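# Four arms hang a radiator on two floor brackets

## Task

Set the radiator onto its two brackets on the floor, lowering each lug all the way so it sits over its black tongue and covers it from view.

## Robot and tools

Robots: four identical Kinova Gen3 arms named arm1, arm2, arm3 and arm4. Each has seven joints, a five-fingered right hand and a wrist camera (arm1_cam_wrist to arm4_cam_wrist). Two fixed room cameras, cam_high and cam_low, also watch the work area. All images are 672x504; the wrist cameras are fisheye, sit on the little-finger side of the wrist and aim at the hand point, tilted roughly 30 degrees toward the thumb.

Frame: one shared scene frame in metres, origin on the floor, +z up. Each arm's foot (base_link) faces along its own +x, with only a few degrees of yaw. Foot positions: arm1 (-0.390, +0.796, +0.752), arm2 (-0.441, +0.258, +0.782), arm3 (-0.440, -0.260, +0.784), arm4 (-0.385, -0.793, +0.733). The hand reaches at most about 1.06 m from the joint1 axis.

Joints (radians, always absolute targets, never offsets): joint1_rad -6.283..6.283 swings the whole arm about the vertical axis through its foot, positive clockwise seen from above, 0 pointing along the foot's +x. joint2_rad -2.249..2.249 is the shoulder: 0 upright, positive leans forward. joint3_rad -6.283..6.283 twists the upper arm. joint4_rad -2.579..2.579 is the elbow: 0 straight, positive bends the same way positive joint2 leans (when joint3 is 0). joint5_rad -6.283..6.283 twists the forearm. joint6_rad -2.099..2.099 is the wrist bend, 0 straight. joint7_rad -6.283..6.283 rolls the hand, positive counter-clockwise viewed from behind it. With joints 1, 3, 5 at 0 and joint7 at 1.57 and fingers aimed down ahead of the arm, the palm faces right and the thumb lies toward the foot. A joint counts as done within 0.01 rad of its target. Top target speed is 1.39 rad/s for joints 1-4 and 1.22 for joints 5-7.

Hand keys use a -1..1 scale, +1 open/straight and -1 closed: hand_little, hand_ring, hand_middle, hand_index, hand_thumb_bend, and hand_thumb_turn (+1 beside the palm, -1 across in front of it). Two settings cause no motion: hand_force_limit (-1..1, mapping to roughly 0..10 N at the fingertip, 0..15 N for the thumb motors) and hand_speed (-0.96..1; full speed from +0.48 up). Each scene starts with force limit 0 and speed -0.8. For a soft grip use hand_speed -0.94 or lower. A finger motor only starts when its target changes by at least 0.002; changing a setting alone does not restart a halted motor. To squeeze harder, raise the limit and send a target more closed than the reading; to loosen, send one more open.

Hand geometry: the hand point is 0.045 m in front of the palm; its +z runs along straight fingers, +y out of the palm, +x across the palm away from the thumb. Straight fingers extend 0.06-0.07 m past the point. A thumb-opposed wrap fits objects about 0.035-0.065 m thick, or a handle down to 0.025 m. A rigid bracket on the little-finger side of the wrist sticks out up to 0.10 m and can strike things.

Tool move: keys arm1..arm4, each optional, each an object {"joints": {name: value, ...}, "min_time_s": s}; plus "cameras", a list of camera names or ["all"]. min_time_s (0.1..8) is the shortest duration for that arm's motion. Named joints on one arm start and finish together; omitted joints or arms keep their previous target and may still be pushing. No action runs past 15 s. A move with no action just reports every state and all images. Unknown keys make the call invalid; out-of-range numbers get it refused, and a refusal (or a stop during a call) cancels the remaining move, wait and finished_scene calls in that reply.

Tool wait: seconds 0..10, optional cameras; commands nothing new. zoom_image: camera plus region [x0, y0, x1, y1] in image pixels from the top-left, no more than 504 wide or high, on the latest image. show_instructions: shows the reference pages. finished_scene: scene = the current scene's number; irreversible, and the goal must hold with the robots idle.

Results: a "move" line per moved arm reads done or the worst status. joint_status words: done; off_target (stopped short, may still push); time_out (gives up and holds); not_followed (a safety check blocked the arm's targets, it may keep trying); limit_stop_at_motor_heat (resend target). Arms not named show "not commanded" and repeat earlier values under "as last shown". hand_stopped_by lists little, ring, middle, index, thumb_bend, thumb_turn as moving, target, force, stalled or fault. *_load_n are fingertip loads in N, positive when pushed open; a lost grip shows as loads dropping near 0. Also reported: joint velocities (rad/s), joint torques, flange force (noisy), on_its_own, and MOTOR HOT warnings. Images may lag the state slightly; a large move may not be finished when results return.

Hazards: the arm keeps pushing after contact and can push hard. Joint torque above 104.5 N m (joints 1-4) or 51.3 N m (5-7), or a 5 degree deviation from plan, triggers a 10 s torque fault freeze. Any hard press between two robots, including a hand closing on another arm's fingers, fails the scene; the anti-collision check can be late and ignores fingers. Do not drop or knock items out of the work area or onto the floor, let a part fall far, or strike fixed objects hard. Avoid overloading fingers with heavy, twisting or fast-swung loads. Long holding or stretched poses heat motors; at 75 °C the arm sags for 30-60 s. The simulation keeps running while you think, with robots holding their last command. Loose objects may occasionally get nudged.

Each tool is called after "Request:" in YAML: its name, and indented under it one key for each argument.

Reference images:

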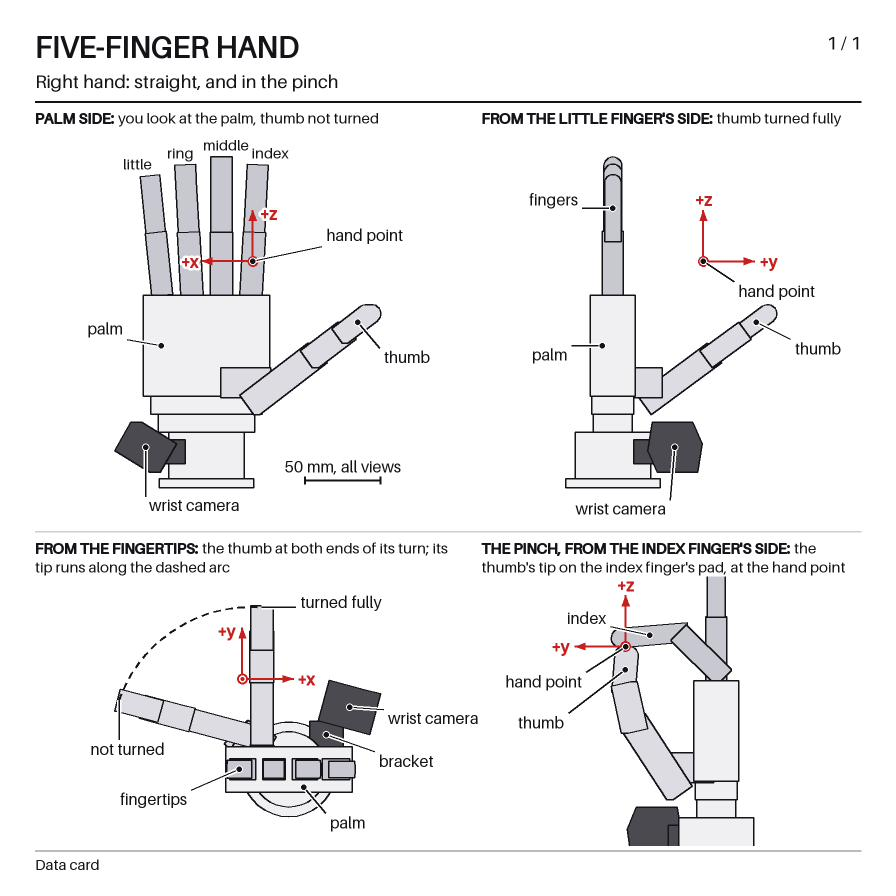

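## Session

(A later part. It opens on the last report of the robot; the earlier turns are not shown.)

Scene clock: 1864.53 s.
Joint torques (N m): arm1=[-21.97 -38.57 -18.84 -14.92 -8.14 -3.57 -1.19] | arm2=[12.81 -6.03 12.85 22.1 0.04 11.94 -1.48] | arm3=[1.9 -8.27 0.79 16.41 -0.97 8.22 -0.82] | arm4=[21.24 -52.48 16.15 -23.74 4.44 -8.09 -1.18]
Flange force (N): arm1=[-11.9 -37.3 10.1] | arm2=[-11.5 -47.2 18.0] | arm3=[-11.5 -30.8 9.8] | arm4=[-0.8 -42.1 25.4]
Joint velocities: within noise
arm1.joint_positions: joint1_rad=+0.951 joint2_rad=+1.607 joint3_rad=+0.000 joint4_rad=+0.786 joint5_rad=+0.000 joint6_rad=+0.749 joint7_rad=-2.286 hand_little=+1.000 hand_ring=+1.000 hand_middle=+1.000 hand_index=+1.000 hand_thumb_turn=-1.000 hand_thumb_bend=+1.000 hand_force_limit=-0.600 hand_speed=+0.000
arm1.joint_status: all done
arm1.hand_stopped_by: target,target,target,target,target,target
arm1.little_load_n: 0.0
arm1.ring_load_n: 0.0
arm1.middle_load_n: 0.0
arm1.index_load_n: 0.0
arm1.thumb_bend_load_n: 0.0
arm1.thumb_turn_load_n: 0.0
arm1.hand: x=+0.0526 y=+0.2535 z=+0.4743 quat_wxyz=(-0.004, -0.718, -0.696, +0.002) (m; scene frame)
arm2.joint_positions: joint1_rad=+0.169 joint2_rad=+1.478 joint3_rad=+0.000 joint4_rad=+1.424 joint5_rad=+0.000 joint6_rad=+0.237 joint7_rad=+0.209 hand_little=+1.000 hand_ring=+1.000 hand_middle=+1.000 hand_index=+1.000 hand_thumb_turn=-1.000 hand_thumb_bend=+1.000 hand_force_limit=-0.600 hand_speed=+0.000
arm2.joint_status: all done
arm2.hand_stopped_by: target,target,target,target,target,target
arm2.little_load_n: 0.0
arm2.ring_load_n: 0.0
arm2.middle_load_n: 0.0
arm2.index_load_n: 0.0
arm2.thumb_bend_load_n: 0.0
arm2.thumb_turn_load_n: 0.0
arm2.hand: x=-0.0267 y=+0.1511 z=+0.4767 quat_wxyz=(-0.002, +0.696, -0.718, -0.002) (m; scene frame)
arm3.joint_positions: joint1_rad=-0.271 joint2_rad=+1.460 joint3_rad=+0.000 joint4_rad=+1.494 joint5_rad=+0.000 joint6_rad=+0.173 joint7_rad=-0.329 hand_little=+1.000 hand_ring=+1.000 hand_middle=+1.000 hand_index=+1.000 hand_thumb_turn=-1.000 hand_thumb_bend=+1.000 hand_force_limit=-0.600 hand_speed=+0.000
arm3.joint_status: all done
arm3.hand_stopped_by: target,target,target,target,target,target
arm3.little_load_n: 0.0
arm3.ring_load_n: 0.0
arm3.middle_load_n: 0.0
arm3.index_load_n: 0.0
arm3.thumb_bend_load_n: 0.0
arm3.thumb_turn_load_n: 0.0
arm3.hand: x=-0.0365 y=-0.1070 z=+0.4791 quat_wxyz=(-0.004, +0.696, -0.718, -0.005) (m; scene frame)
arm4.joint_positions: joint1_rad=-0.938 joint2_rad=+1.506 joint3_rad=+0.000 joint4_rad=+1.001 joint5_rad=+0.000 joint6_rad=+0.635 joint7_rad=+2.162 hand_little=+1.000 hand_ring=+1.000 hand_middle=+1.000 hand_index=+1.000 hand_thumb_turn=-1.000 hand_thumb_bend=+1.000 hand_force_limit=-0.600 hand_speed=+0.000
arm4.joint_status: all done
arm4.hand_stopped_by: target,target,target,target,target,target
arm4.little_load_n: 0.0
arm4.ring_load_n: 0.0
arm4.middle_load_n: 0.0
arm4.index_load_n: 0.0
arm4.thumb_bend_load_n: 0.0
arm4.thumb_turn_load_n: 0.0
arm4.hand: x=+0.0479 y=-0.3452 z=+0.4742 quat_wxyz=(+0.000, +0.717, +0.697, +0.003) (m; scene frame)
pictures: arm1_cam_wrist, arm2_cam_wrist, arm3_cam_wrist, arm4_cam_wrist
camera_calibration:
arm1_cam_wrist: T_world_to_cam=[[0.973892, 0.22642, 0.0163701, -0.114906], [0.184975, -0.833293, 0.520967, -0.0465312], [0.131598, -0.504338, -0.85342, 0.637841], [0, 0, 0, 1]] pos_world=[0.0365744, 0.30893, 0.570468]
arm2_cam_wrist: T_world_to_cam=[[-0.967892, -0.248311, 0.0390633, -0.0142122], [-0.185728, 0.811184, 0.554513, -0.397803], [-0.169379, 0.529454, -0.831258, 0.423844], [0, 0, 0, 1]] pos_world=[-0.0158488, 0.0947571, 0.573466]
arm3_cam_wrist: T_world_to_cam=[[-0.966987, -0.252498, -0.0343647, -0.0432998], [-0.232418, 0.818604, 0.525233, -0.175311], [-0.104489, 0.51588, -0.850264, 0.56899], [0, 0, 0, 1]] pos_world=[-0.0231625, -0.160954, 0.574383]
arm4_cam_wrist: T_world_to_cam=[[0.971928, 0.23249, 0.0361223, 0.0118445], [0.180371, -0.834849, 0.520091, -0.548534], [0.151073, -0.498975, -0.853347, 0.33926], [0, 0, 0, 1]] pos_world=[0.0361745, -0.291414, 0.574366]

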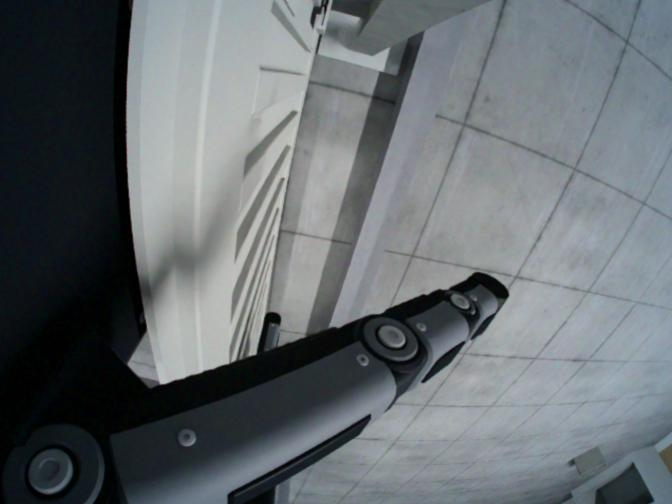

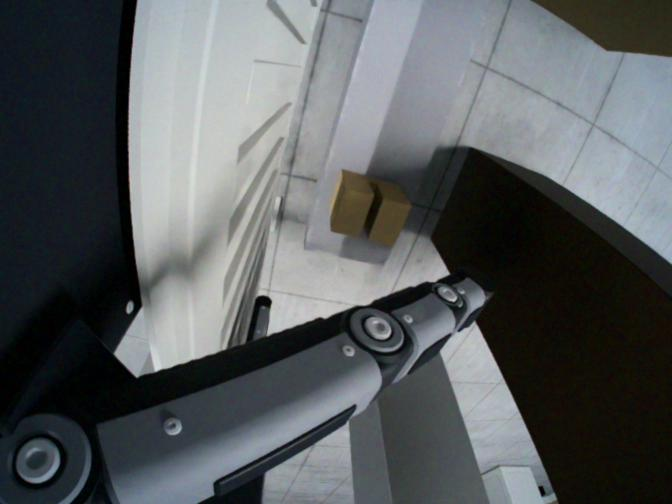

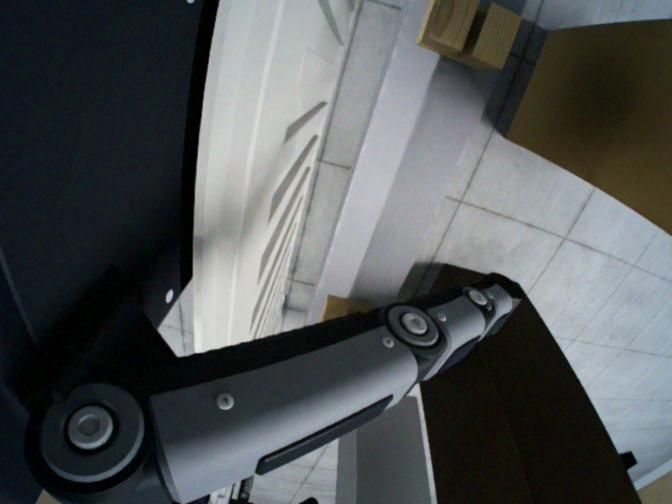

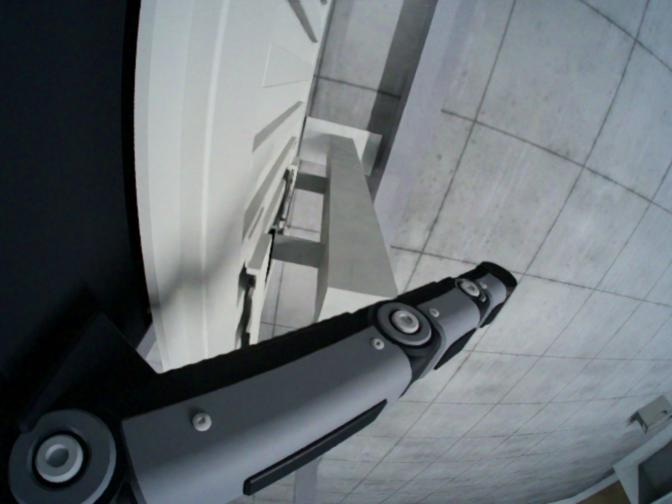

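Request:
move:
  arm1: {"joints":{"joint2_rad":1.6365,"joint4_rad":0.7533,"joint6_rad":0.7518},"min_time_s":3}
  arm2: {"joints":{"joint2_rad":1.5056,"joint4_rad":1.3995,"joint6_rad":0.2337},"min_time_s":3}
  arm3: {"joints":{"joint2_rad":1.4884,"joint4_rad":1.4694,"joint6_rad":0.1696},"min_time_s":3}
  arm4: {"joints":{"joint2_rad":1.5330,"joint4_rad":0.9762,"joint6_rad":0.6324},"min_time_s":3}
  cameras: ["arm1_cam_wrist","arm4_cam_wrist","cam_low"]

Request:
zoom_image:
  camera: "arm4_cam_wrist"
  region: [240, 220, 290, 290]

Request:
zoom_image:
  camera: "arm4_cam_wrist"
  region: [270, 150, 310, 210]

Request:
zoom_image:
  camera: "arm1_cam_wrist"
  region: [305, 0, 345, 50]

Request:
zoom_image:
  camera: "cam_low"
  region: [180, 160, 300, 330]

Request:
zoom_image:
  camera: "cam_low"
  region: [400, 210, 480, 320]

Scene clock: 1936.63 s.
Joint torques (N m): arm1=[-22.37 -38.73 -18.89 -15.85 -8.31 -4.35 -1.3] | arm2=[12.12 -6.23 12.08 22.76 -0.11 12.28 -1.54] | arm3=[1.02 -7.09 -0.48 17.74 -1.17 8.91 -0.95] | arm4=[23.17 -51.71 17.5 -23.3 4.81 -8.01 -1.36]
Flange force (N): arm1=[-10.2 -39.7 7.7] | arm2=[-9.6 -48.4 21.1] | arm3=[-10.1 -33.4 10.8] | arm4=[1.0 -44.4 23.8]
move: arm1 done; arm2 done; arm3 done; arm4 done
Joint velocities: within noise
arm1.joint_positions: joint1_rad=+0.951 joint2_rad=+1.636 joint3_rad=+0.000 joint4_rad=+0.753 joint5_rad=+0.000 joint6_rad=+0.752 joint7_rad=-2.286 hand_little=+1.000 hand_ring=+1.000 hand_middle=+1.000 hand_index=+1.000 hand_thumb_turn=-1.000 hand_thumb_bend=+1.000 hand_force_limit=-0.600 hand_speed=+0.000
arm1.joint_status: all done
arm1.hand_stopped_by: target,target,target,target,target,target
arm1.little_load_n: -0.5
arm1.ring_load_n: 0.0
arm1.middle_load_n: 0.0
arm1.index_load_n: 0.0
arm1.thumb_bend_load_n: 0.0
arm1.thumb_turn_load_n: 0.0
arm1.hand: x=+0.0526 y=+0.2534 z=+0.4623 quat_wxyz=(-0.004, -0.718, -0.696, +0.002) (m; scene frame)
arm2.joint_positions: joint1_rad=+0.169 joint2_rad=+1.506 joint3_rad=+0.000 joint4_rad=+1.400 joint5_rad=+0.000 joint6_rad=+0.234 joint7_rad=+0.209 hand_little=+1.000 hand_ring=+1.000 hand_middle=+1.000 hand_index=+1.000 hand_thumb_turn=-1.000 hand_thumb_bend=+1.000 hand_force_limit=-0.600 hand_speed=+0.000
arm2.joint_status: all done
arm2.hand_stopped_by: target,target,target,target,target,target
arm2.little_load_n: 0.0
arm2.ring_load_n: 0.0
arm2.middle_load_n: 0.0
arm2.index_load_n: 0.0
arm2.thumb_bend_load_n: 0.0
arm2.thumb_turn_load_n: 0.0
arm2.hand: x=-0.0267 y=+0.1512 z=+0.4647 quat_wxyz=(-0.002, +0.696, -0.718, -0.002) (m; scene frame)
arm3.joint_positions: joint1_rad=-0.271 joint2_rad=+1.488 joint3_rad=+0.000 joint4_rad=+1.469 joint5_rad=+0.000 joint6_rad=+0.170 joint7_rad=-0.329 hand_little=+1.000 hand_ring=+1.000 hand_middle=+1.000 hand_index=+1.000 hand_thumb_turn=-1.000 hand_thumb_bend=+1.000 hand_force_limit=-0.600 hand_speed=+0.000
arm3.joint_status: all done
arm3.hand_stopped_by: target,target,target,target,target,target
arm3.little_load_n: 0.0
arm3.ring_load_n: 0.0
arm3.middle_load_n: 0.0
arm3.index_load_n: 0.0
arm3.thumb_bend_load_n: -0.5
arm3.thumb_turn_load_n: 0.0
arm3.hand: x=-0.0367 y=-0.1069 z=+0.4671 quat_wxyz=(-0.004, +0.696, -0.718, -0.005) (m; scene frame)
arm4.joint_positions: joint1_rad=-0.938 joint2_rad=+1.533 joint3_rad=+0.000 joint4_rad=+0.976 joint5_rad=+0.000 joint6_rad=+0.632 joint7_rad=+2.162 hand_little=+1.000 hand_ring=+1.000 hand_middle=+1.000 hand_index=+1.000 hand_thumb_turn=-1.000 hand_thumb_bend=+1.000 hand_force_limit=-0.600 hand_speed=+0.000
arm4.joint_status: all done
arm4.hand_stopped_by: target,target,target,target,target,target
arm4.little_load_n: 0.0
arm4.ring_load_n: 0.0
arm4.middle_load_n: 0.0
arm4.index_load_n: 0.0
arm4.thumb_bend_load_n: -0.5
arm4.thumb_turn_load_n: 0.0
arm4.hand: x=+0.0479 y=-0.3452 z=+0.4622 quat_wxyz=(+0.000, +0.717, +0.697, +0.003) (m; scene frame)
pictures: arm1_cam_wrist, arm4_cam_wrist, cam_low
camera_calibration:
arm1_cam_wrist: T_world_to_cam=[[0.973895, 0.226409, 0.0163499, -0.114674], [0.184965, -0.833251, 0.521038, -0.0404673], [0.131591, -0.504412, -0.853377, 0.627634], [0, 0, 0, 1]] pos_world=[0.0365744, 0.30883, 0.558569]
arm4_cam_wrist: T_world_to_cam=[[0.97193, 0.232459, 0.0362561, 0.0120732], [0.180274, -0.834861, 0.520104, -0.542235], [0.151171, -0.498969, -0.853333, 0.329046], [0, 0, 0, 1]] pos_world=[0.0362742, -0.291314, 0.562366]

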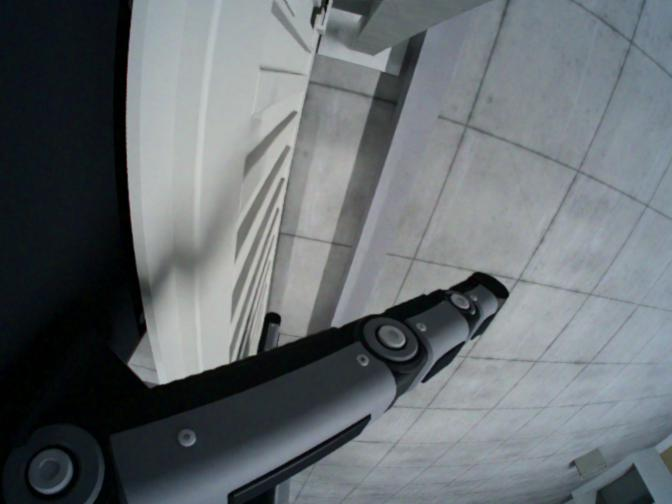

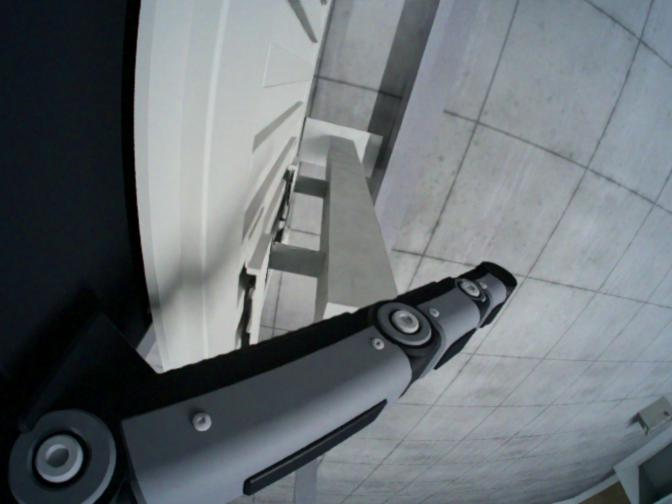

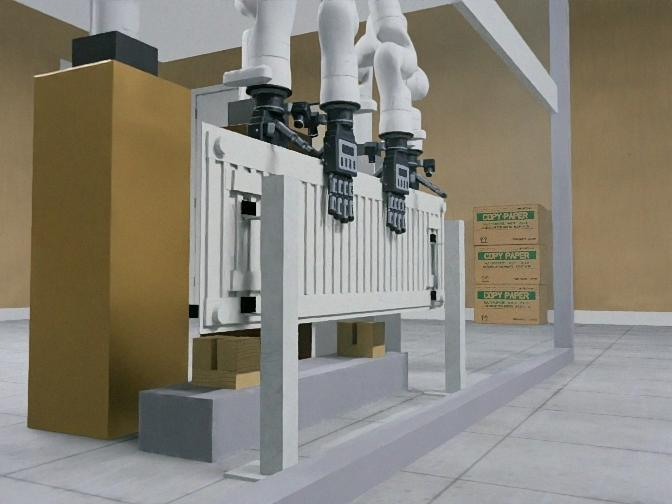

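Scaled by 7.200 from the camera's 672x504 image, which has a finer 960x720 frame.

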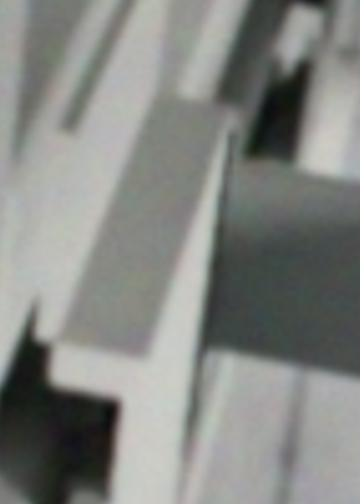

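Scaled by 8.400 from the camera's 672x504 image, which has a finer 960x720 frame.

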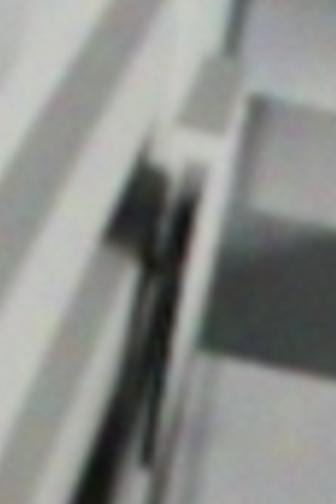

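Scaled by 10.080 from the camera's 672x504 image, which has a finer 960x720 frame.

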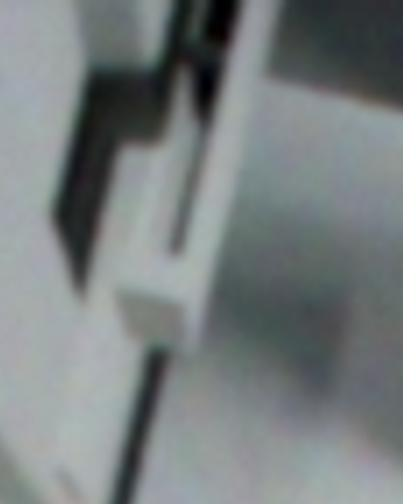

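Scaled by 2.965.

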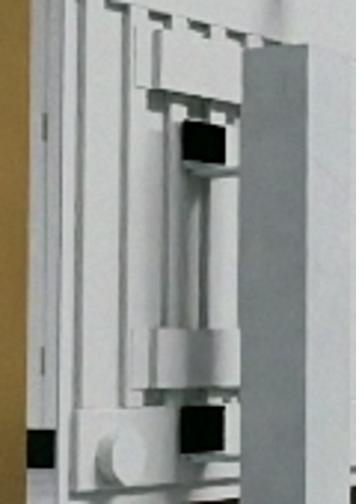

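Scaled by 4.582.

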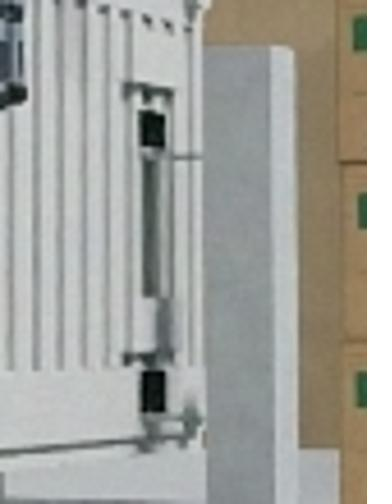

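Request:
move:
  arm1: {"joints":{"joint1_rad":0.9508,"joint2_rad":1.6415,"joint4_rad":0.7385,"joint6_rad":0.7687,"joint7_rad":-2.2868},"min_time_s":3}
  arm2: {"joints":{"joint1_rad":0.1688,"joint2_rad":1.5068,"joint4_rad":1.3915,"joint6_rad":0.2472,"joint7_rad":0.2089},"min_time_s":3}
  arm3: {"joints":{"joint1_rad":-0.2711,"joint2_rad":1.4893,"joint4_rad":1.4617,"joint6_rad":0.1832,"joint7_rad":-0.3286},"min_time_s":3}
  arm4: {"joints":{"joint1_rad":-0.9377,"joint2_rad":1.5368,"joint4_rad":0.9638,"joint6_rad":0.6487,"joint7_rad":2.1620},"min_time_s":3}
  cameras: ["arm1_cam_wrist","arm4_cam_wrist","cam_low"]

Request:
zoom_image:
  camera: "arm4_cam_wrist"
  region: [240, 220, 290, 290]

Request:
zoom_image:
  camera: "arm4_cam_wrist"
  region: [270, 150, 310, 210]

Request:
zoom_image:
  camera: "arm1_cam_wrist"
  region: [305, 0, 345, 50]

Scene clock: 2001.47 s.
Joint torques (N m): arm1=[-22.21 -38.82 -18.65 -15.48 -8.44 -3.91 -1.24] | arm2=[12.71 -6.4 12.82 22.51 0.07 12.32 -1.52] | arm3=[1.93 -10.03 0.95 19.59 -1.09 10.3 -1.03] | arm4=[22.87 -48.18 17.31 -23.83 4.95 -8.9 -1.34]
Flange force (N): arm1=[-10.7 -38.8 8.9] | arm2=[-10.9 -48.3 20.7] | arm3=[-12.8 -36.7 21.7] | arm4=[-3.5 -47.1 14.5]
move: arm1 done; arm2 done; arm3 done; arm4 done
Joint velocities: within noise
arm1.joint_positions: joint1_rad=+0.951 joint2_rad=+1.642 joint3_rad=+0.000 joint4_rad=+0.739 joint5_rad=+0.000 joint6_rad=+0.769 joint7_rad=-2.287 hand_little=+1.000 hand_ring=+1.000 hand_middle=+1.000 hand_index=+1.000 hand_thumb_turn=-1.000 hand_thumb_bend=+1.000 hand_force_limit=-0.600 hand_speed=+0.000
arm1.joint_status: all done
arm1.hand_stopped_by: target,target,target,target,target,target
arm1.little_load_n: 0.0
arm1.ring_load_n: 0.0
arm1.middle_load_n: 0.0
arm1.index_load_n: 0.0
arm1.thumb_bend_load_n: -0.5
arm1.thumb_turn_load_n: 0.0
arm1.hand: x=+0.0527 y=+0.2538 z=+0.4619 quat_wxyz=(+0.000, -0.718, -0.696, +0.002) (m; scene frame)
arm2.joint_positions: joint1_rad=+0.169 joint2_rad=+1.507 joint3_rad=+0.000 joint4_rad=+1.391 joint5_rad=+0.000 joint6_rad=+0.247 joint7_rad=+0.209 hand_little=+1.000 hand_ring=+1.000 hand_middle=+1.000 hand_index=+1.000 hand_thumb_turn=-1.000 hand_thumb_bend=+1.000 hand_force_limit=-0.600 hand_speed=+0.000
arm2.joint_status: all done
arm2.hand_stopped_by: target,target,target,target,target,target
arm2.little_load_n: 0.0
arm2.ring_load_n: 0.0
arm2.middle_load_n: 0.0
arm2.index_load_n: 0.0
arm2.thumb_bend_load_n: 0.0
arm2.thumb_turn_load_n: 0.0
arm2.hand: x=-0.0267 y=+0.1513 z=+0.4652 quat_wxyz=(+0.000, +0.696, -0.718, -0.004) (m; scene frame)
arm3.joint_positions: joint1_rad=-0.271 joint2_rad=+1.489 joint3_rad=+0.000 joint4_rad=+1.462 joint5_rad=+0.000 joint6_rad=+0.183 joint7_rad=-0.329 hand_little=+1.000 hand_ring=+1.000 hand_middle=+1.000 hand_index=+1.000 hand_thumb_turn=-1.000 hand_thumb_bend=+1.000 hand_force_limit=-0.600 hand_speed=+0.000
arm3.joint_status: all done
arm3.hand_stopped_by: target,target,target,target,target,target
arm3.little_load_n: 0.0
arm3.ring_load_n: 0.0
arm3.middle_load_n: 0.0
arm3.index_load_n: 0.0
arm3.thumb_bend_load_n: 0.0
arm3.thumb_turn_load_n: 0.0
arm3.hand: x=-0.0367 y=-0.1070 z=+0.4674 quat_wxyz=(-0.001, +0.696, -0.718, -0.007) (m; scene frame)
arm4.joint_positions: joint1_rad=-0.938 joint2_rad=+1.537 joint3_rad=+0.000 joint4_rad=+0.964 joint5_rad=+0.000 joint6_rad=+0.649 joint7_rad=+2.162 hand_little=+1.000 hand_ring=+1.000 hand_middle=+1.000 hand_index=+1.000 hand_thumb_turn=-1.000 hand_thumb_bend=+1.000 hand_force_limit=-0.600 hand_speed=+0.000
arm4.joint_status: all done
arm4.hand_stopped_by: target,target,target,target,target,target
arm4.little_load_n: 0.0
arm4.ring_load_n: 0.0
arm4.middle_load_n: 0.0
arm4.index_load_n: 0.0
arm4.thumb_bend_load_n: 0.0
arm4.thumb_turn_load_n: 0.0
arm4.hand: x=+0.0480 y=-0.3455 z=+0.4622 quat_wxyz=(+0.001, +0.717, +0.697, -0.001) (m; scene frame)
pictures: arm1_cam_wrist, arm4_cam_wrist, cam_low
camera_calibration:
arm1_cam_wrist: T_world_to_cam=[[0.973983, 0.226235, 0.0132225, -0.113294], [0.187228, -0.83618, 0.515509, -0.0368557], [0.127682, -0.499621, -0.856782, 0.627911], [0, 0, 0, 1]] pos_world=[0.0370741, 0.308531, 0.55848]
arm4_cam_wrist: T_world_to_cam=[[0.972052, 0.23279, 0.030383, 0.0149104], [0.182752, -0.831566, 0.5245, -0.543453], [0.147364, -0.504289, -0.850868, 0.325983], [0, 0, 0, 1]] pos_world=[0.0367853, -0.290999, 0.561957]

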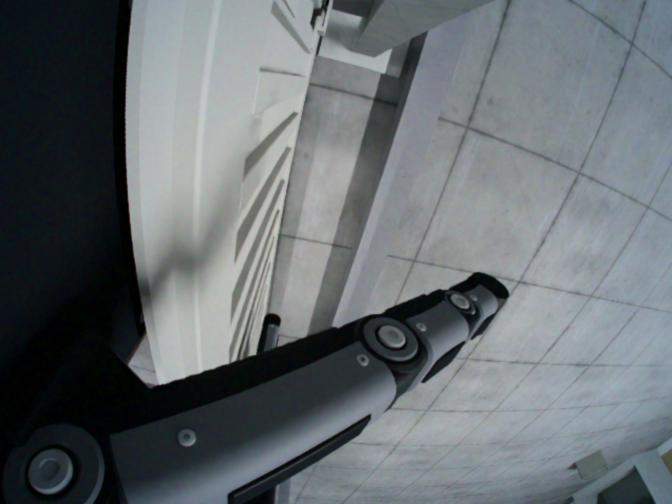

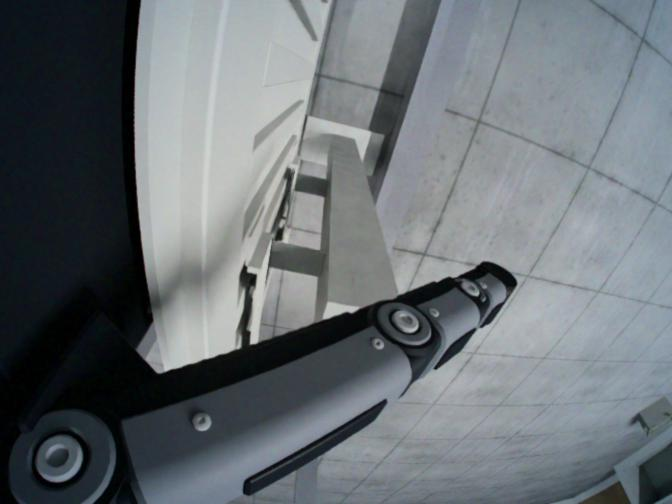

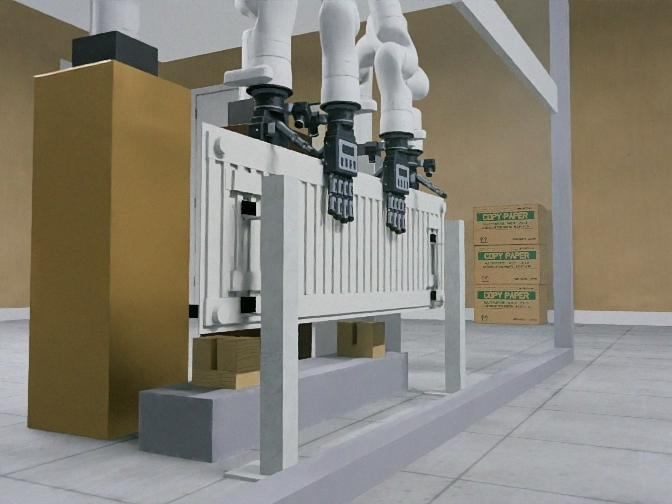

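Scaled by 7.200 from the camera's 672x504 image, which has a finer 960x720 frame.

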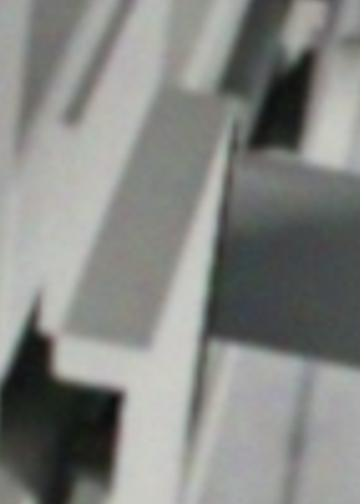

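Scaled by 8.400 from the camera's 672x504 image, which has a finer 960x720 frame.

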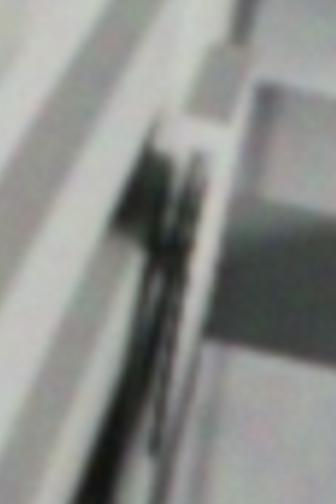

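Scaled by 10.080 from the camera's 672x504 image, which has a finer 960x720 frame.

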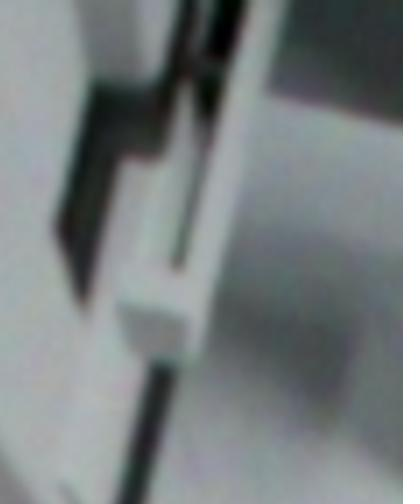

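Request:
zoom_image:
  camera: "arm4_cam_wrist"
  region: [278, 162, 306, 188]

Request:
zoom_image:
  camera: "arm1_cam_wrist"
  region: [312, 0, 340, 26]

Request:
zoom_image:
  camera: "arm4_cam_wrist"
  region: [258, 228, 282, 284]

Scaled by 18.000 from the camera's 672x504 image, which has a finer 960x720 frame.

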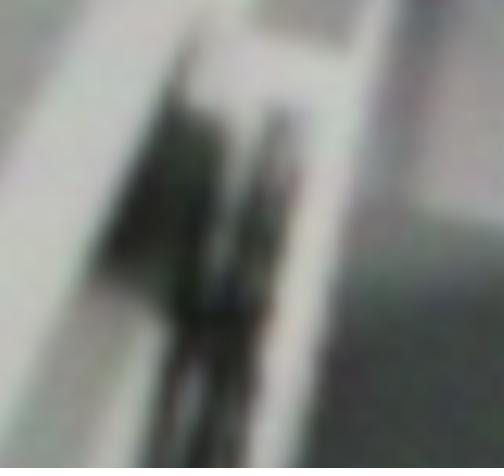

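Scaled by 18.000 from the camera's 672x504 image, which has a finer 960x720 frame.

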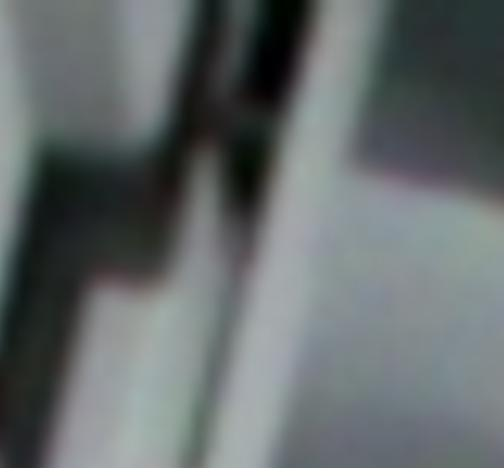

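Scaled by 9.000 from the camera's 672x504 image, which has a finer 960x720 frame.

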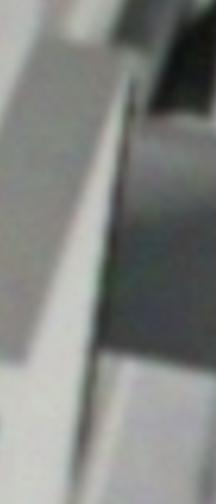

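Request:
move:
  arm1: {"joints":{"joint1_rad":0.9503,"joint2_rad":1.6467,"joint4_rad":0.7233,"joint6_rad":0.7858,"joint7_rad":-2.2873},"min_time_s":3}
  arm2: {"joints":{"joint1_rad":0.1687,"joint2_rad":1.5081,"joint4_rad":1.3834,"joint6_rad":0.2607,"joint7_rad":0.2088},"min_time_s":3}
  arm3: {"joints":{"joint1_rad":-0.2709,"joint2_rad":1.4913,"joint4_rad":1.4530,"joint6_rad":0.1967,"joint7_rad":-0.3284},"min_time_s":3}
  arm4: {"joints":{"joint1_rad":-0.9373,"joint2_rad":1.5400,"joint4_rad":0.9518,"joint6_rad":0.6652,"joint7_rad":2.1624},"min_time_s":3}
  cameras: ["arm1_cam_wrist","arm4_cam_wrist","cam_low"]

Request:
zoom_image:
  camera: "arm4_cam_wrist"
  region: [278, 156, 306, 188]

Request:
zoom_image:
  camera: "arm1_cam_wrist"
  region: [312, 0, 340, 32]

Request:
zoom_image:
  camera: "arm4_cam_wrist"
  region: [252, 228, 282, 284]

Scene clock: 2025.23 s.
Joint torques (N m): arm1=[-22.82 -37.99 -19.04 -14.43 -8.72 -3.27 -1.2] | arm2=[12.57 -6.48 12.6 23.25 0.06 12.84 -1.59] | arm3=[1.82 -7.28 0.7 18.31 -1.09 9.38 -0.97] | arm4=[23.91 -50.4 17.94 -23.01 5.34 -7.85 -1.37]
Flange force (N): arm1=[-13.4 -37.8 9.6] | arm2=[-10.1 -49.9 22.3] | arm3=[-12.0 -34.3 12.1] | arm4=[1.3 -45.6 21.6]
move: arm1 done; arm2 done; arm3 done; arm4 done
Joint velocities: within noise
arm1.joint_positions: joint1_rad=+0.950 joint2_rad=+1.647 joint3_rad=+0.000 joint4_rad=+0.723 joint5_rad=+0.000 joint6_rad=+0.786 joint7_rad=-2.287 hand_little=+1.000 hand_ring=+1.000 hand_middle=+1.000 hand_index=+1.000 hand_thumb_turn=-1.000 hand_thumb_bend=+1.000 hand_force_limit=-0.600 hand_speed=+0.000
arm1.joint_status: all done
arm1.hand_stopped_by: target,target,target,target,target,target
arm1.little_load_n: 0.0
arm1.ring_load_n: 0.0
arm1.middle_load_n: 0.0
arm1.index_load_n: 0.0
arm1.thumb_bend_load_n: 0.0
arm1.thumb_turn_load_n: 0.0
arm1.hand: x=+0.0528 y=+0.2541 z=+0.4615 quat_wxyz=(+0.003, -0.718, -0.696, +0.002) (m; scene frame)
arm2.joint_positions: joint1_rad=+0.169 joint2_rad=+1.508 joint3_rad=+0.000 joint4_rad=+1.383 joint5_rad=+0.000 joint6_rad=+0.261 joint7_rad=+0.209 hand_little=+1.000 hand_ring=+1.000 hand_middle=+1.000 hand_index=+1.000 hand_thumb_turn=-1.000 hand_thumb_bend=+1.000 hand_force_limit=-0.600 hand_speed=+0.000
arm2.joint_status: all done
arm2.hand_stopped_by: target,target,target,target,target,target
arm2.little_load_n: 0.0
arm2.ring_load_n: 0.0
arm2.middle_load_n: 0.0
arm2.index_load_n: 0.0
arm2.thumb_bend_load_n: 0.0
arm2.thumb_turn_load_n: 0.0
arm2.hand: x=-0.0267 y=+0.1513 z=+0.4656 quat_wxyz=(+0.002, +0.696, -0.718, -0.007) (m; scene frame)
arm3.joint_positions: joint1_rad=-0.271 joint2_rad=+1.491 joint3_rad=+0.000 joint4_rad=+1.453 joint5_rad=+0.000 joint6_rad=+0.197 joint7_rad=-0.328 hand_little=+1.000 hand_ring=+1.000 hand_middle=+1.000 hand_index=+1.000 hand_thumb_turn=-1.000 hand_thumb_bend=+1.000 hand_force_limit=-0.600 hand_speed=+0.000
arm3.joint_status: all done
arm3.hand_stopped_by: target,target,target,target,target,target
arm3.little_load_n: 0.0
arm3.ring_load_n: 0.0
arm3.middle_load_n: 0.0
arm3.index_load_n: 0.0
arm3.thumb_bend_load_n: -0.5
arm3.thumb_turn_load_n: 0.0
arm3.hand: x=-0.0367 y=-0.1071 z=+0.4673 quat_wxyz=(+0.002, +0.696, -0.718, -0.008) (m; scene frame)
arm4.joint_positions: joint1_rad=-0.937 joint2_rad=+1.540 joint3_rad=+0.000 joint4_rad=+0.952 joint5_rad=+0.000 joint6_rad=+0.665 joint7_rad=+2.162 hand_little=+1.000 hand_ring=+1.000 hand_middle=+1.000 hand_index=+1.000 hand_thumb_turn=-1.000 hand_thumb_bend=+1.000 hand_force_limit=-0.600 hand_speed=+0.000
arm4.joint_status: all done
arm4.hand_stopped_by: target,target,target,target,target,target
arm4.little_load_n: 0.0
arm4.ring_load_n: 0.0
arm4.middle_load_n: 0.0
arm4.index_load_n: 0.0
arm4.thumb_bend_load_n: 0.0
arm4.thumb_turn_load_n: 0.0
arm4.hand: x=+0.0481 y=-0.3459 z=+0.4625 quat_wxyz=(+0.001, +0.717, +0.697, -0.004) (m; scene frame)
pictures: arm1_cam_wrist, arm4_cam_wrist, cam_low
camera_calibration:
arm1_cam_wrist: T_world_to_cam=[[0.974037, 0.226163, 0.0101136, -0.112076], [0.1895, -0.838947, 0.510155, -0.0333321], [0.123863, -0.494993, -0.860023, 0.628186], [0, 0, 0, 1]] pos_world=[0.037674, 0.308331, 0.558392]
arm4_cam_wrist: T_world_to_cam=[[0.972208, 0.232814, 0.0246626, 0.0175774], [0.184942, -0.828322, 0.528847, -0.544997], [0.143552, -0.509588, -0.848359, 0.323284], [0, 0, 0, 1]] pos_world=[0.0372962, -0.290784, 0.562047]

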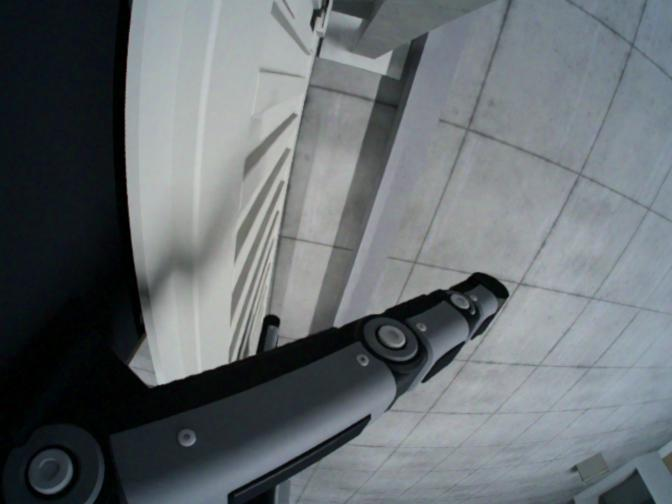

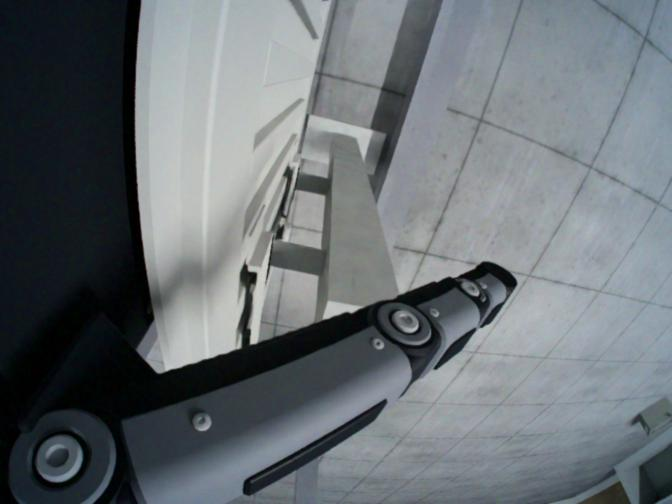

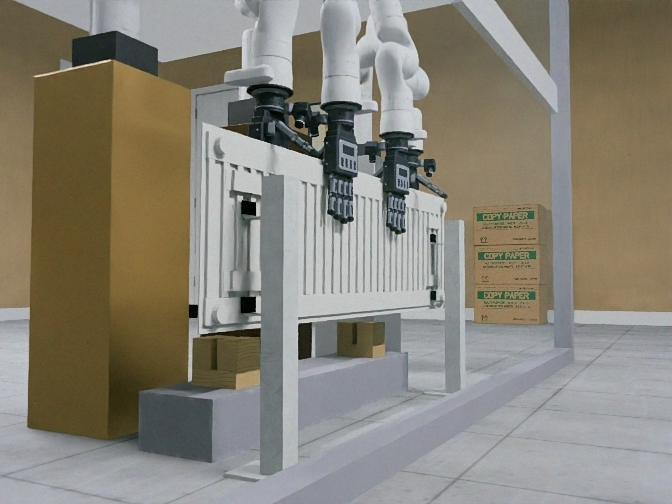

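Scaled by 15.750 from the camera's 672x504 image, which has a finer 960x720 frame.

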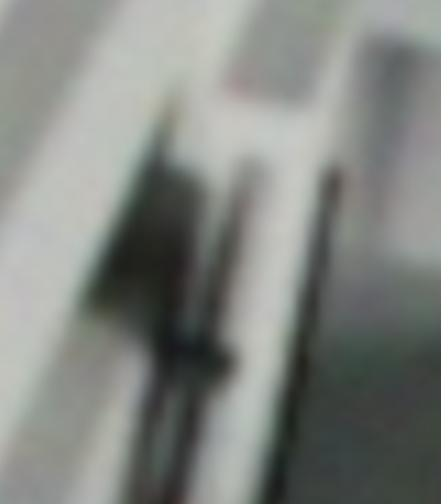

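Scaled by 15.750 from the camera's 672x504 image, which has a finer 960x720 frame.

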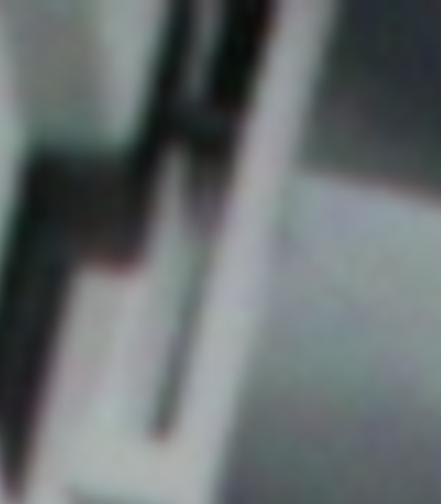

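Scaled by 9.000 from the camera's 672x504 image, which has a finer 960x720 frame.

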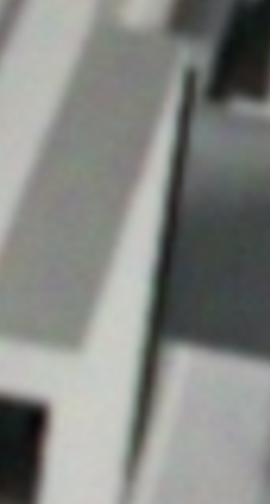

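Request:
zoom_image:
  camera: "arm4_cam_wrist"
  region: [270, 150, 330, 240]

Request:
zoom_image:
  camera: "arm4_cam_wrist"
  region: [240, 210, 340, 300]

Scaled by 5.600 from the camera's 672x504 image, which has a finer 960x720 frame.

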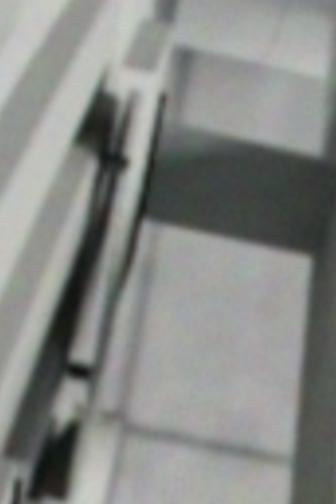

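Scaled by 5.040 from the camera's 672x504 image, which has a finer 960x720 frame.

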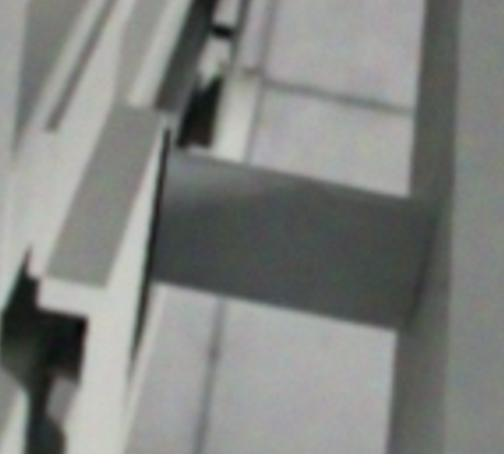

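Request:
move:
  arm1: {"joints":{"joint1_rad":0.9561,"joint2_rad":1.6308,"joint4_rad":0.7701,"joint6_rad":0.7407,"joint7_rad":-2.2815},"min_time_s":4}
  arm2: {"joints":{"joint1_rad":0.1709,"joint2_rad":1.5035,"joint4_rad":1.4140,"joint6_rad":0.2213,"joint7_rad":0.2110},"min_time_s":4}
  arm3: {"joints":{"joint1_rad":-0.2738,"joint2_rad":1.4864,"joint4_rad":1.4837,"joint6_rad":0.1573,"joint7_rad":-0.3313},"min_time_s":4}
  arm4: {"joints":{"joint1_rad":-0.9436,"joint2_rad":1.5289,"joint4_rad":0.9896,"joint6_rad":0.6231,"joint7_rad":2.1561},"min_time_s":4}
  cameras: ["arm1_cam_wrist","arm4_cam_wrist","cam_low"]

Request:
zoom_image:
  camera: "arm4_cam_wrist"
  region: [278, 150, 308, 210]

Request:
zoom_image:
  camera: "arm1_cam_wrist"
  region: [312, 0, 340, 42]

Request:
zoom_image:
  camera: "arm4_cam_wrist"
  region: [252, 224, 292, 290]

Scene clock: 2138.77 s.
Joint torques (N m): arm1=[-19.22 -37.3 -16.27 -14.01 -7.06 -3.23 -1.08] | arm2=[12.48 -4.94 12.59 23.85 -0.17 12.8 -1.6] | arm3=[1.2 -8.56 -0.14 18.13 -1.14 9.24 -0.95] | arm4=[23.38 -50.35 17.69 -23.76 4.79 -8.5 -1.31]
Flange force (N): arm1=[-9.8 -33.2 9.0] | arm2=[-10.0 -49.6 20.4] | arm3=[-10.6 -33.7 15.2] | arm4=[-1.4 -46.7 19.7]
move: arm1 done; arm2 done; arm3 done; arm4 done
Joint velocities: within noise
arm1.joint_positions: joint1_rad=+0.956 joint2_rad=+1.631 joint3_rad=+0.000 joint4_rad=+0.770 joint5_rad=+0.000 joint6_rad=+0.741 joint7_rad=-2.281 hand_little=+1.000 hand_ring=+1.000 hand_middle=+1.000 hand_index=+1.000 hand_thumb_turn=-1.000 hand_thumb_bend=+1.000 hand_force_limit=-0.600 hand_speed=+0.000
arm1.joint_status: all done
arm1.hand_stopped_by: target,target,target,target,target,target
arm1.little_load_n: 0.0
arm1.ring_load_n: 0.0
arm1.middle_load_n: 0.0
arm1.index_load_n: 0.0
arm1.thumb_bend_load_n: 0.0
arm1.thumb_turn_load_n: 0.0
arm1.hand: x=+0.0486 y=+0.2535 z=+0.4623 quat_wxyz=(-0.004, -0.718, -0.696, +0.002) (m; scene frame)
arm2.joint_positions: joint1_rad=+0.171 joint2_rad=+1.504 joint3_rad=+0.000 joint4_rad=+1.414 joint5_rad=+0.000 joint6_rad=+0.221 joint7_rad=+0.211 hand_little=+1.000 hand_ring=+1.000 hand_middle=+1.000 hand_index=+1.000 hand_thumb_turn=-1.000 hand_thumb_bend=+1.000 hand_force_limit=-0.600 hand_speed=+0.000
arm2.joint_status: all done
arm2.hand_stopped_by: target,target,target,target,target,target
arm2.little_load_n: -0.5
arm2.ring_load_n: 0.0
arm2.middle_load_n: 0.0
arm2.index_load_n: 0.0
arm2.thumb_bend_load_n: 0.0
arm2.thumb_turn_load_n: 0.0
arm2.hand: x=-0.0307 y=+0.1512 z=+0.4647 quat_wxyz=(-0.002, +0.696, -0.718, -0.002) (m; scene frame)
arm3.joint_positions: joint1_rad=-0.274 joint2_rad=+1.486 joint3_rad=+0.000 joint4_rad=+1.484 joint5_rad=+0.000 joint6_rad=+0.157 joint7_rad=-0.331 hand_little=+1.000 hand_ring=+1.000 hand_middle=+1.000 hand_index=+1.000 hand_thumb_turn=-1.000 hand_thumb_bend=+1.000 hand_force_limit=-0.600 hand_speed=+0.000
arm3.joint_status: all done
arm3.hand_stopped_by: target,target,target,target,target,target
arm3.little_load_n: 0.0
arm3.ring_load_n: 0.0
arm3.middle_load_n: 0.0
arm3.index_load_n: -0.5
arm3.thumb_bend_load_n: 0.0
arm3.thumb_turn_load_n: 0.0
arm3.hand: x=-0.0407 y=-0.1069 z=+0.4673 quat_wxyz=(-0.004, +0.696, -0.718, -0.005) (m; scene frame)
arm4.joint_positions: joint1_rad=-0.944 joint2_rad=+1.529 joint3_rad=+0.000 joint4_rad=+0.990 joint5_rad=+0.000 joint6_rad=+0.623 joint7_rad=+2.156 hand_little=+1.000 hand_ring=+1.000 hand_middle=+1.000 hand_index=+1.000 hand_thumb_turn=-1.000 hand_thumb_bend=+1.000 hand_force_limit=-0.600 hand_speed=+0.000
arm4.joint_status: all done
arm4.hand_stopped_by: target,target,target,target,target,target
arm4.little_load_n: 0.0
arm4.ring_load_n: 0.0
arm4.middle_load_n: 0.0
arm4.index_load_n: 0.0
arm4.thumb_bend_load_n: 0.0
arm4.thumb_turn_load_n: 0.0
arm4.hand: x=+0.0439 y=-0.3451 z=+0.4622 quat_wxyz=(+0.000, +0.717, +0.697, +0.003) (m; scene frame)
pictures: arm1_cam_wrist, arm4_cam_wrist, cam_low
camera_calibration:
arm1_cam_wrist: T_world_to_cam=[[0.973879, 0.226482, 0.0163307, -0.11079], [0.185048, -0.833276, 0.520969, -0.0396839], [0.131598, -0.504338, -0.85342, 0.628161], [0, 0, 0, 1]] pos_world=[0.0325745, 0.30883, 0.558569]
arm4_cam_wrist: T_world_to_cam=[[0.971913, 0.23254, 0.0362051, 0.0160138], [0.180369, -0.834839, 0.520106, -0.541512], [0.151171, -0.498967, -0.853334, 0.329651], [0, 0, 0, 1]] pos_world=[0.0322743, -0.291314, 0.562366]

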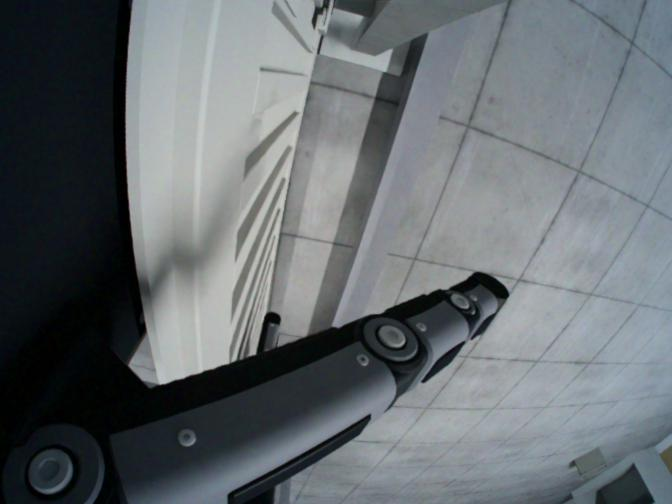

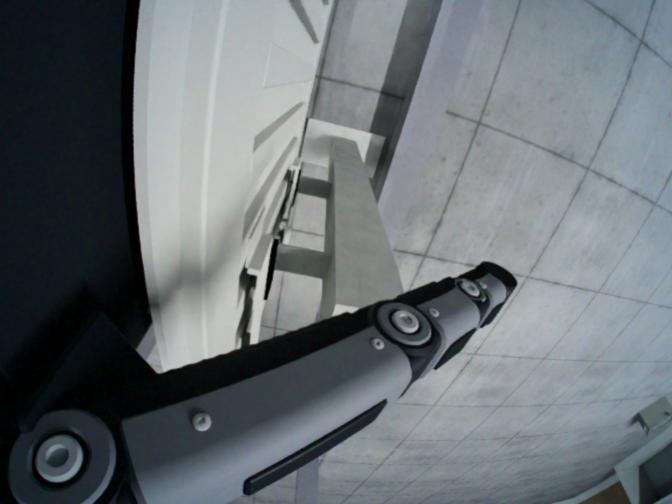

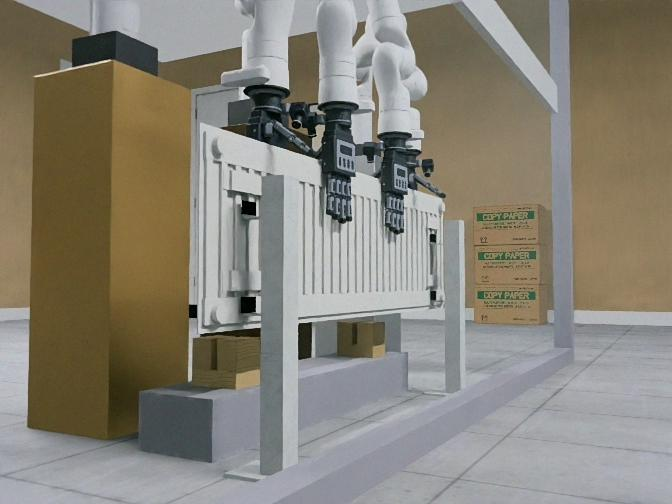

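Scaled by 8.400 from the camera's 672x504 image, which has a finer 960x720 frame.

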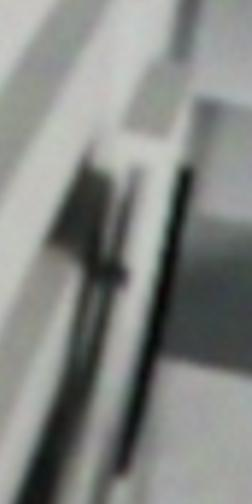

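Scaled by 12.000 from the camera's 672x504 image, which has a finer 960x720 frame.

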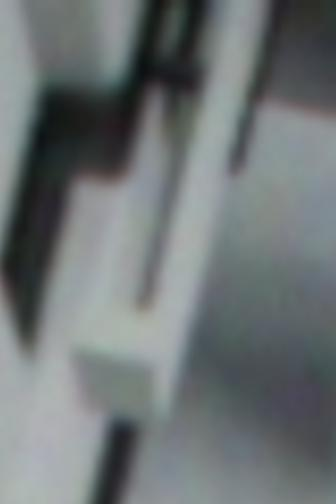

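Scaled by 7.636 from the camera's 672x504 image, which has a finer 960x720 frame.

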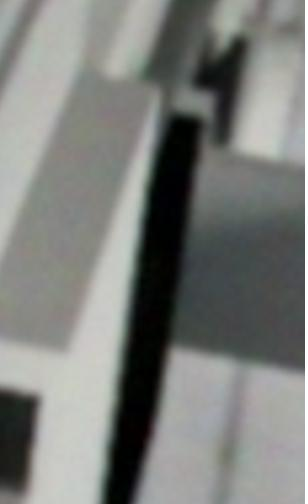

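Request:
zoom_image:
  camera: "arm4_cam_wrist"
  region: [264, 230, 284, 250]

Request:
zoom_image:
  camera: "arm4_cam_wrist"
  region: [290, 160, 310, 180]

Request:
zoom_image:
  camera: "arm4_cam_wrist"
  region: [240, 260, 270, 290]

Scaled by 25.200 from the camera's 672x504 image, which has a finer 960x720 frame.

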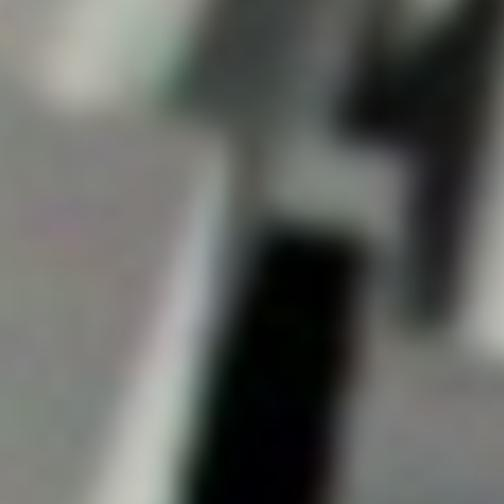

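Scaled by 25.200 from the camera's 672x504 image, which has a finer 960x720 frame.

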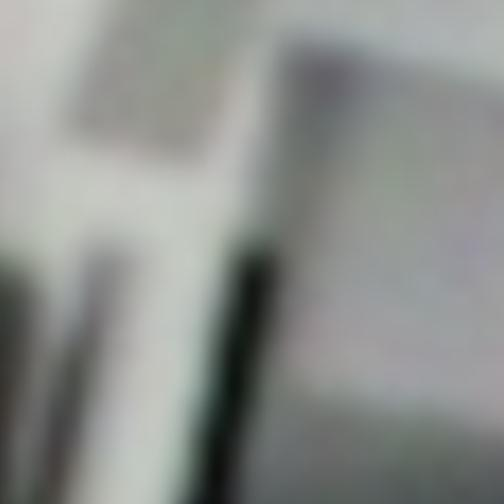

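Scaled by 16.800 from the camera's 672x504 image, which has a finer 960x720 frame.

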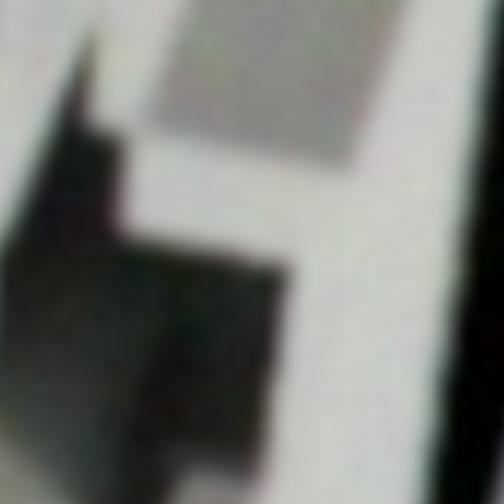

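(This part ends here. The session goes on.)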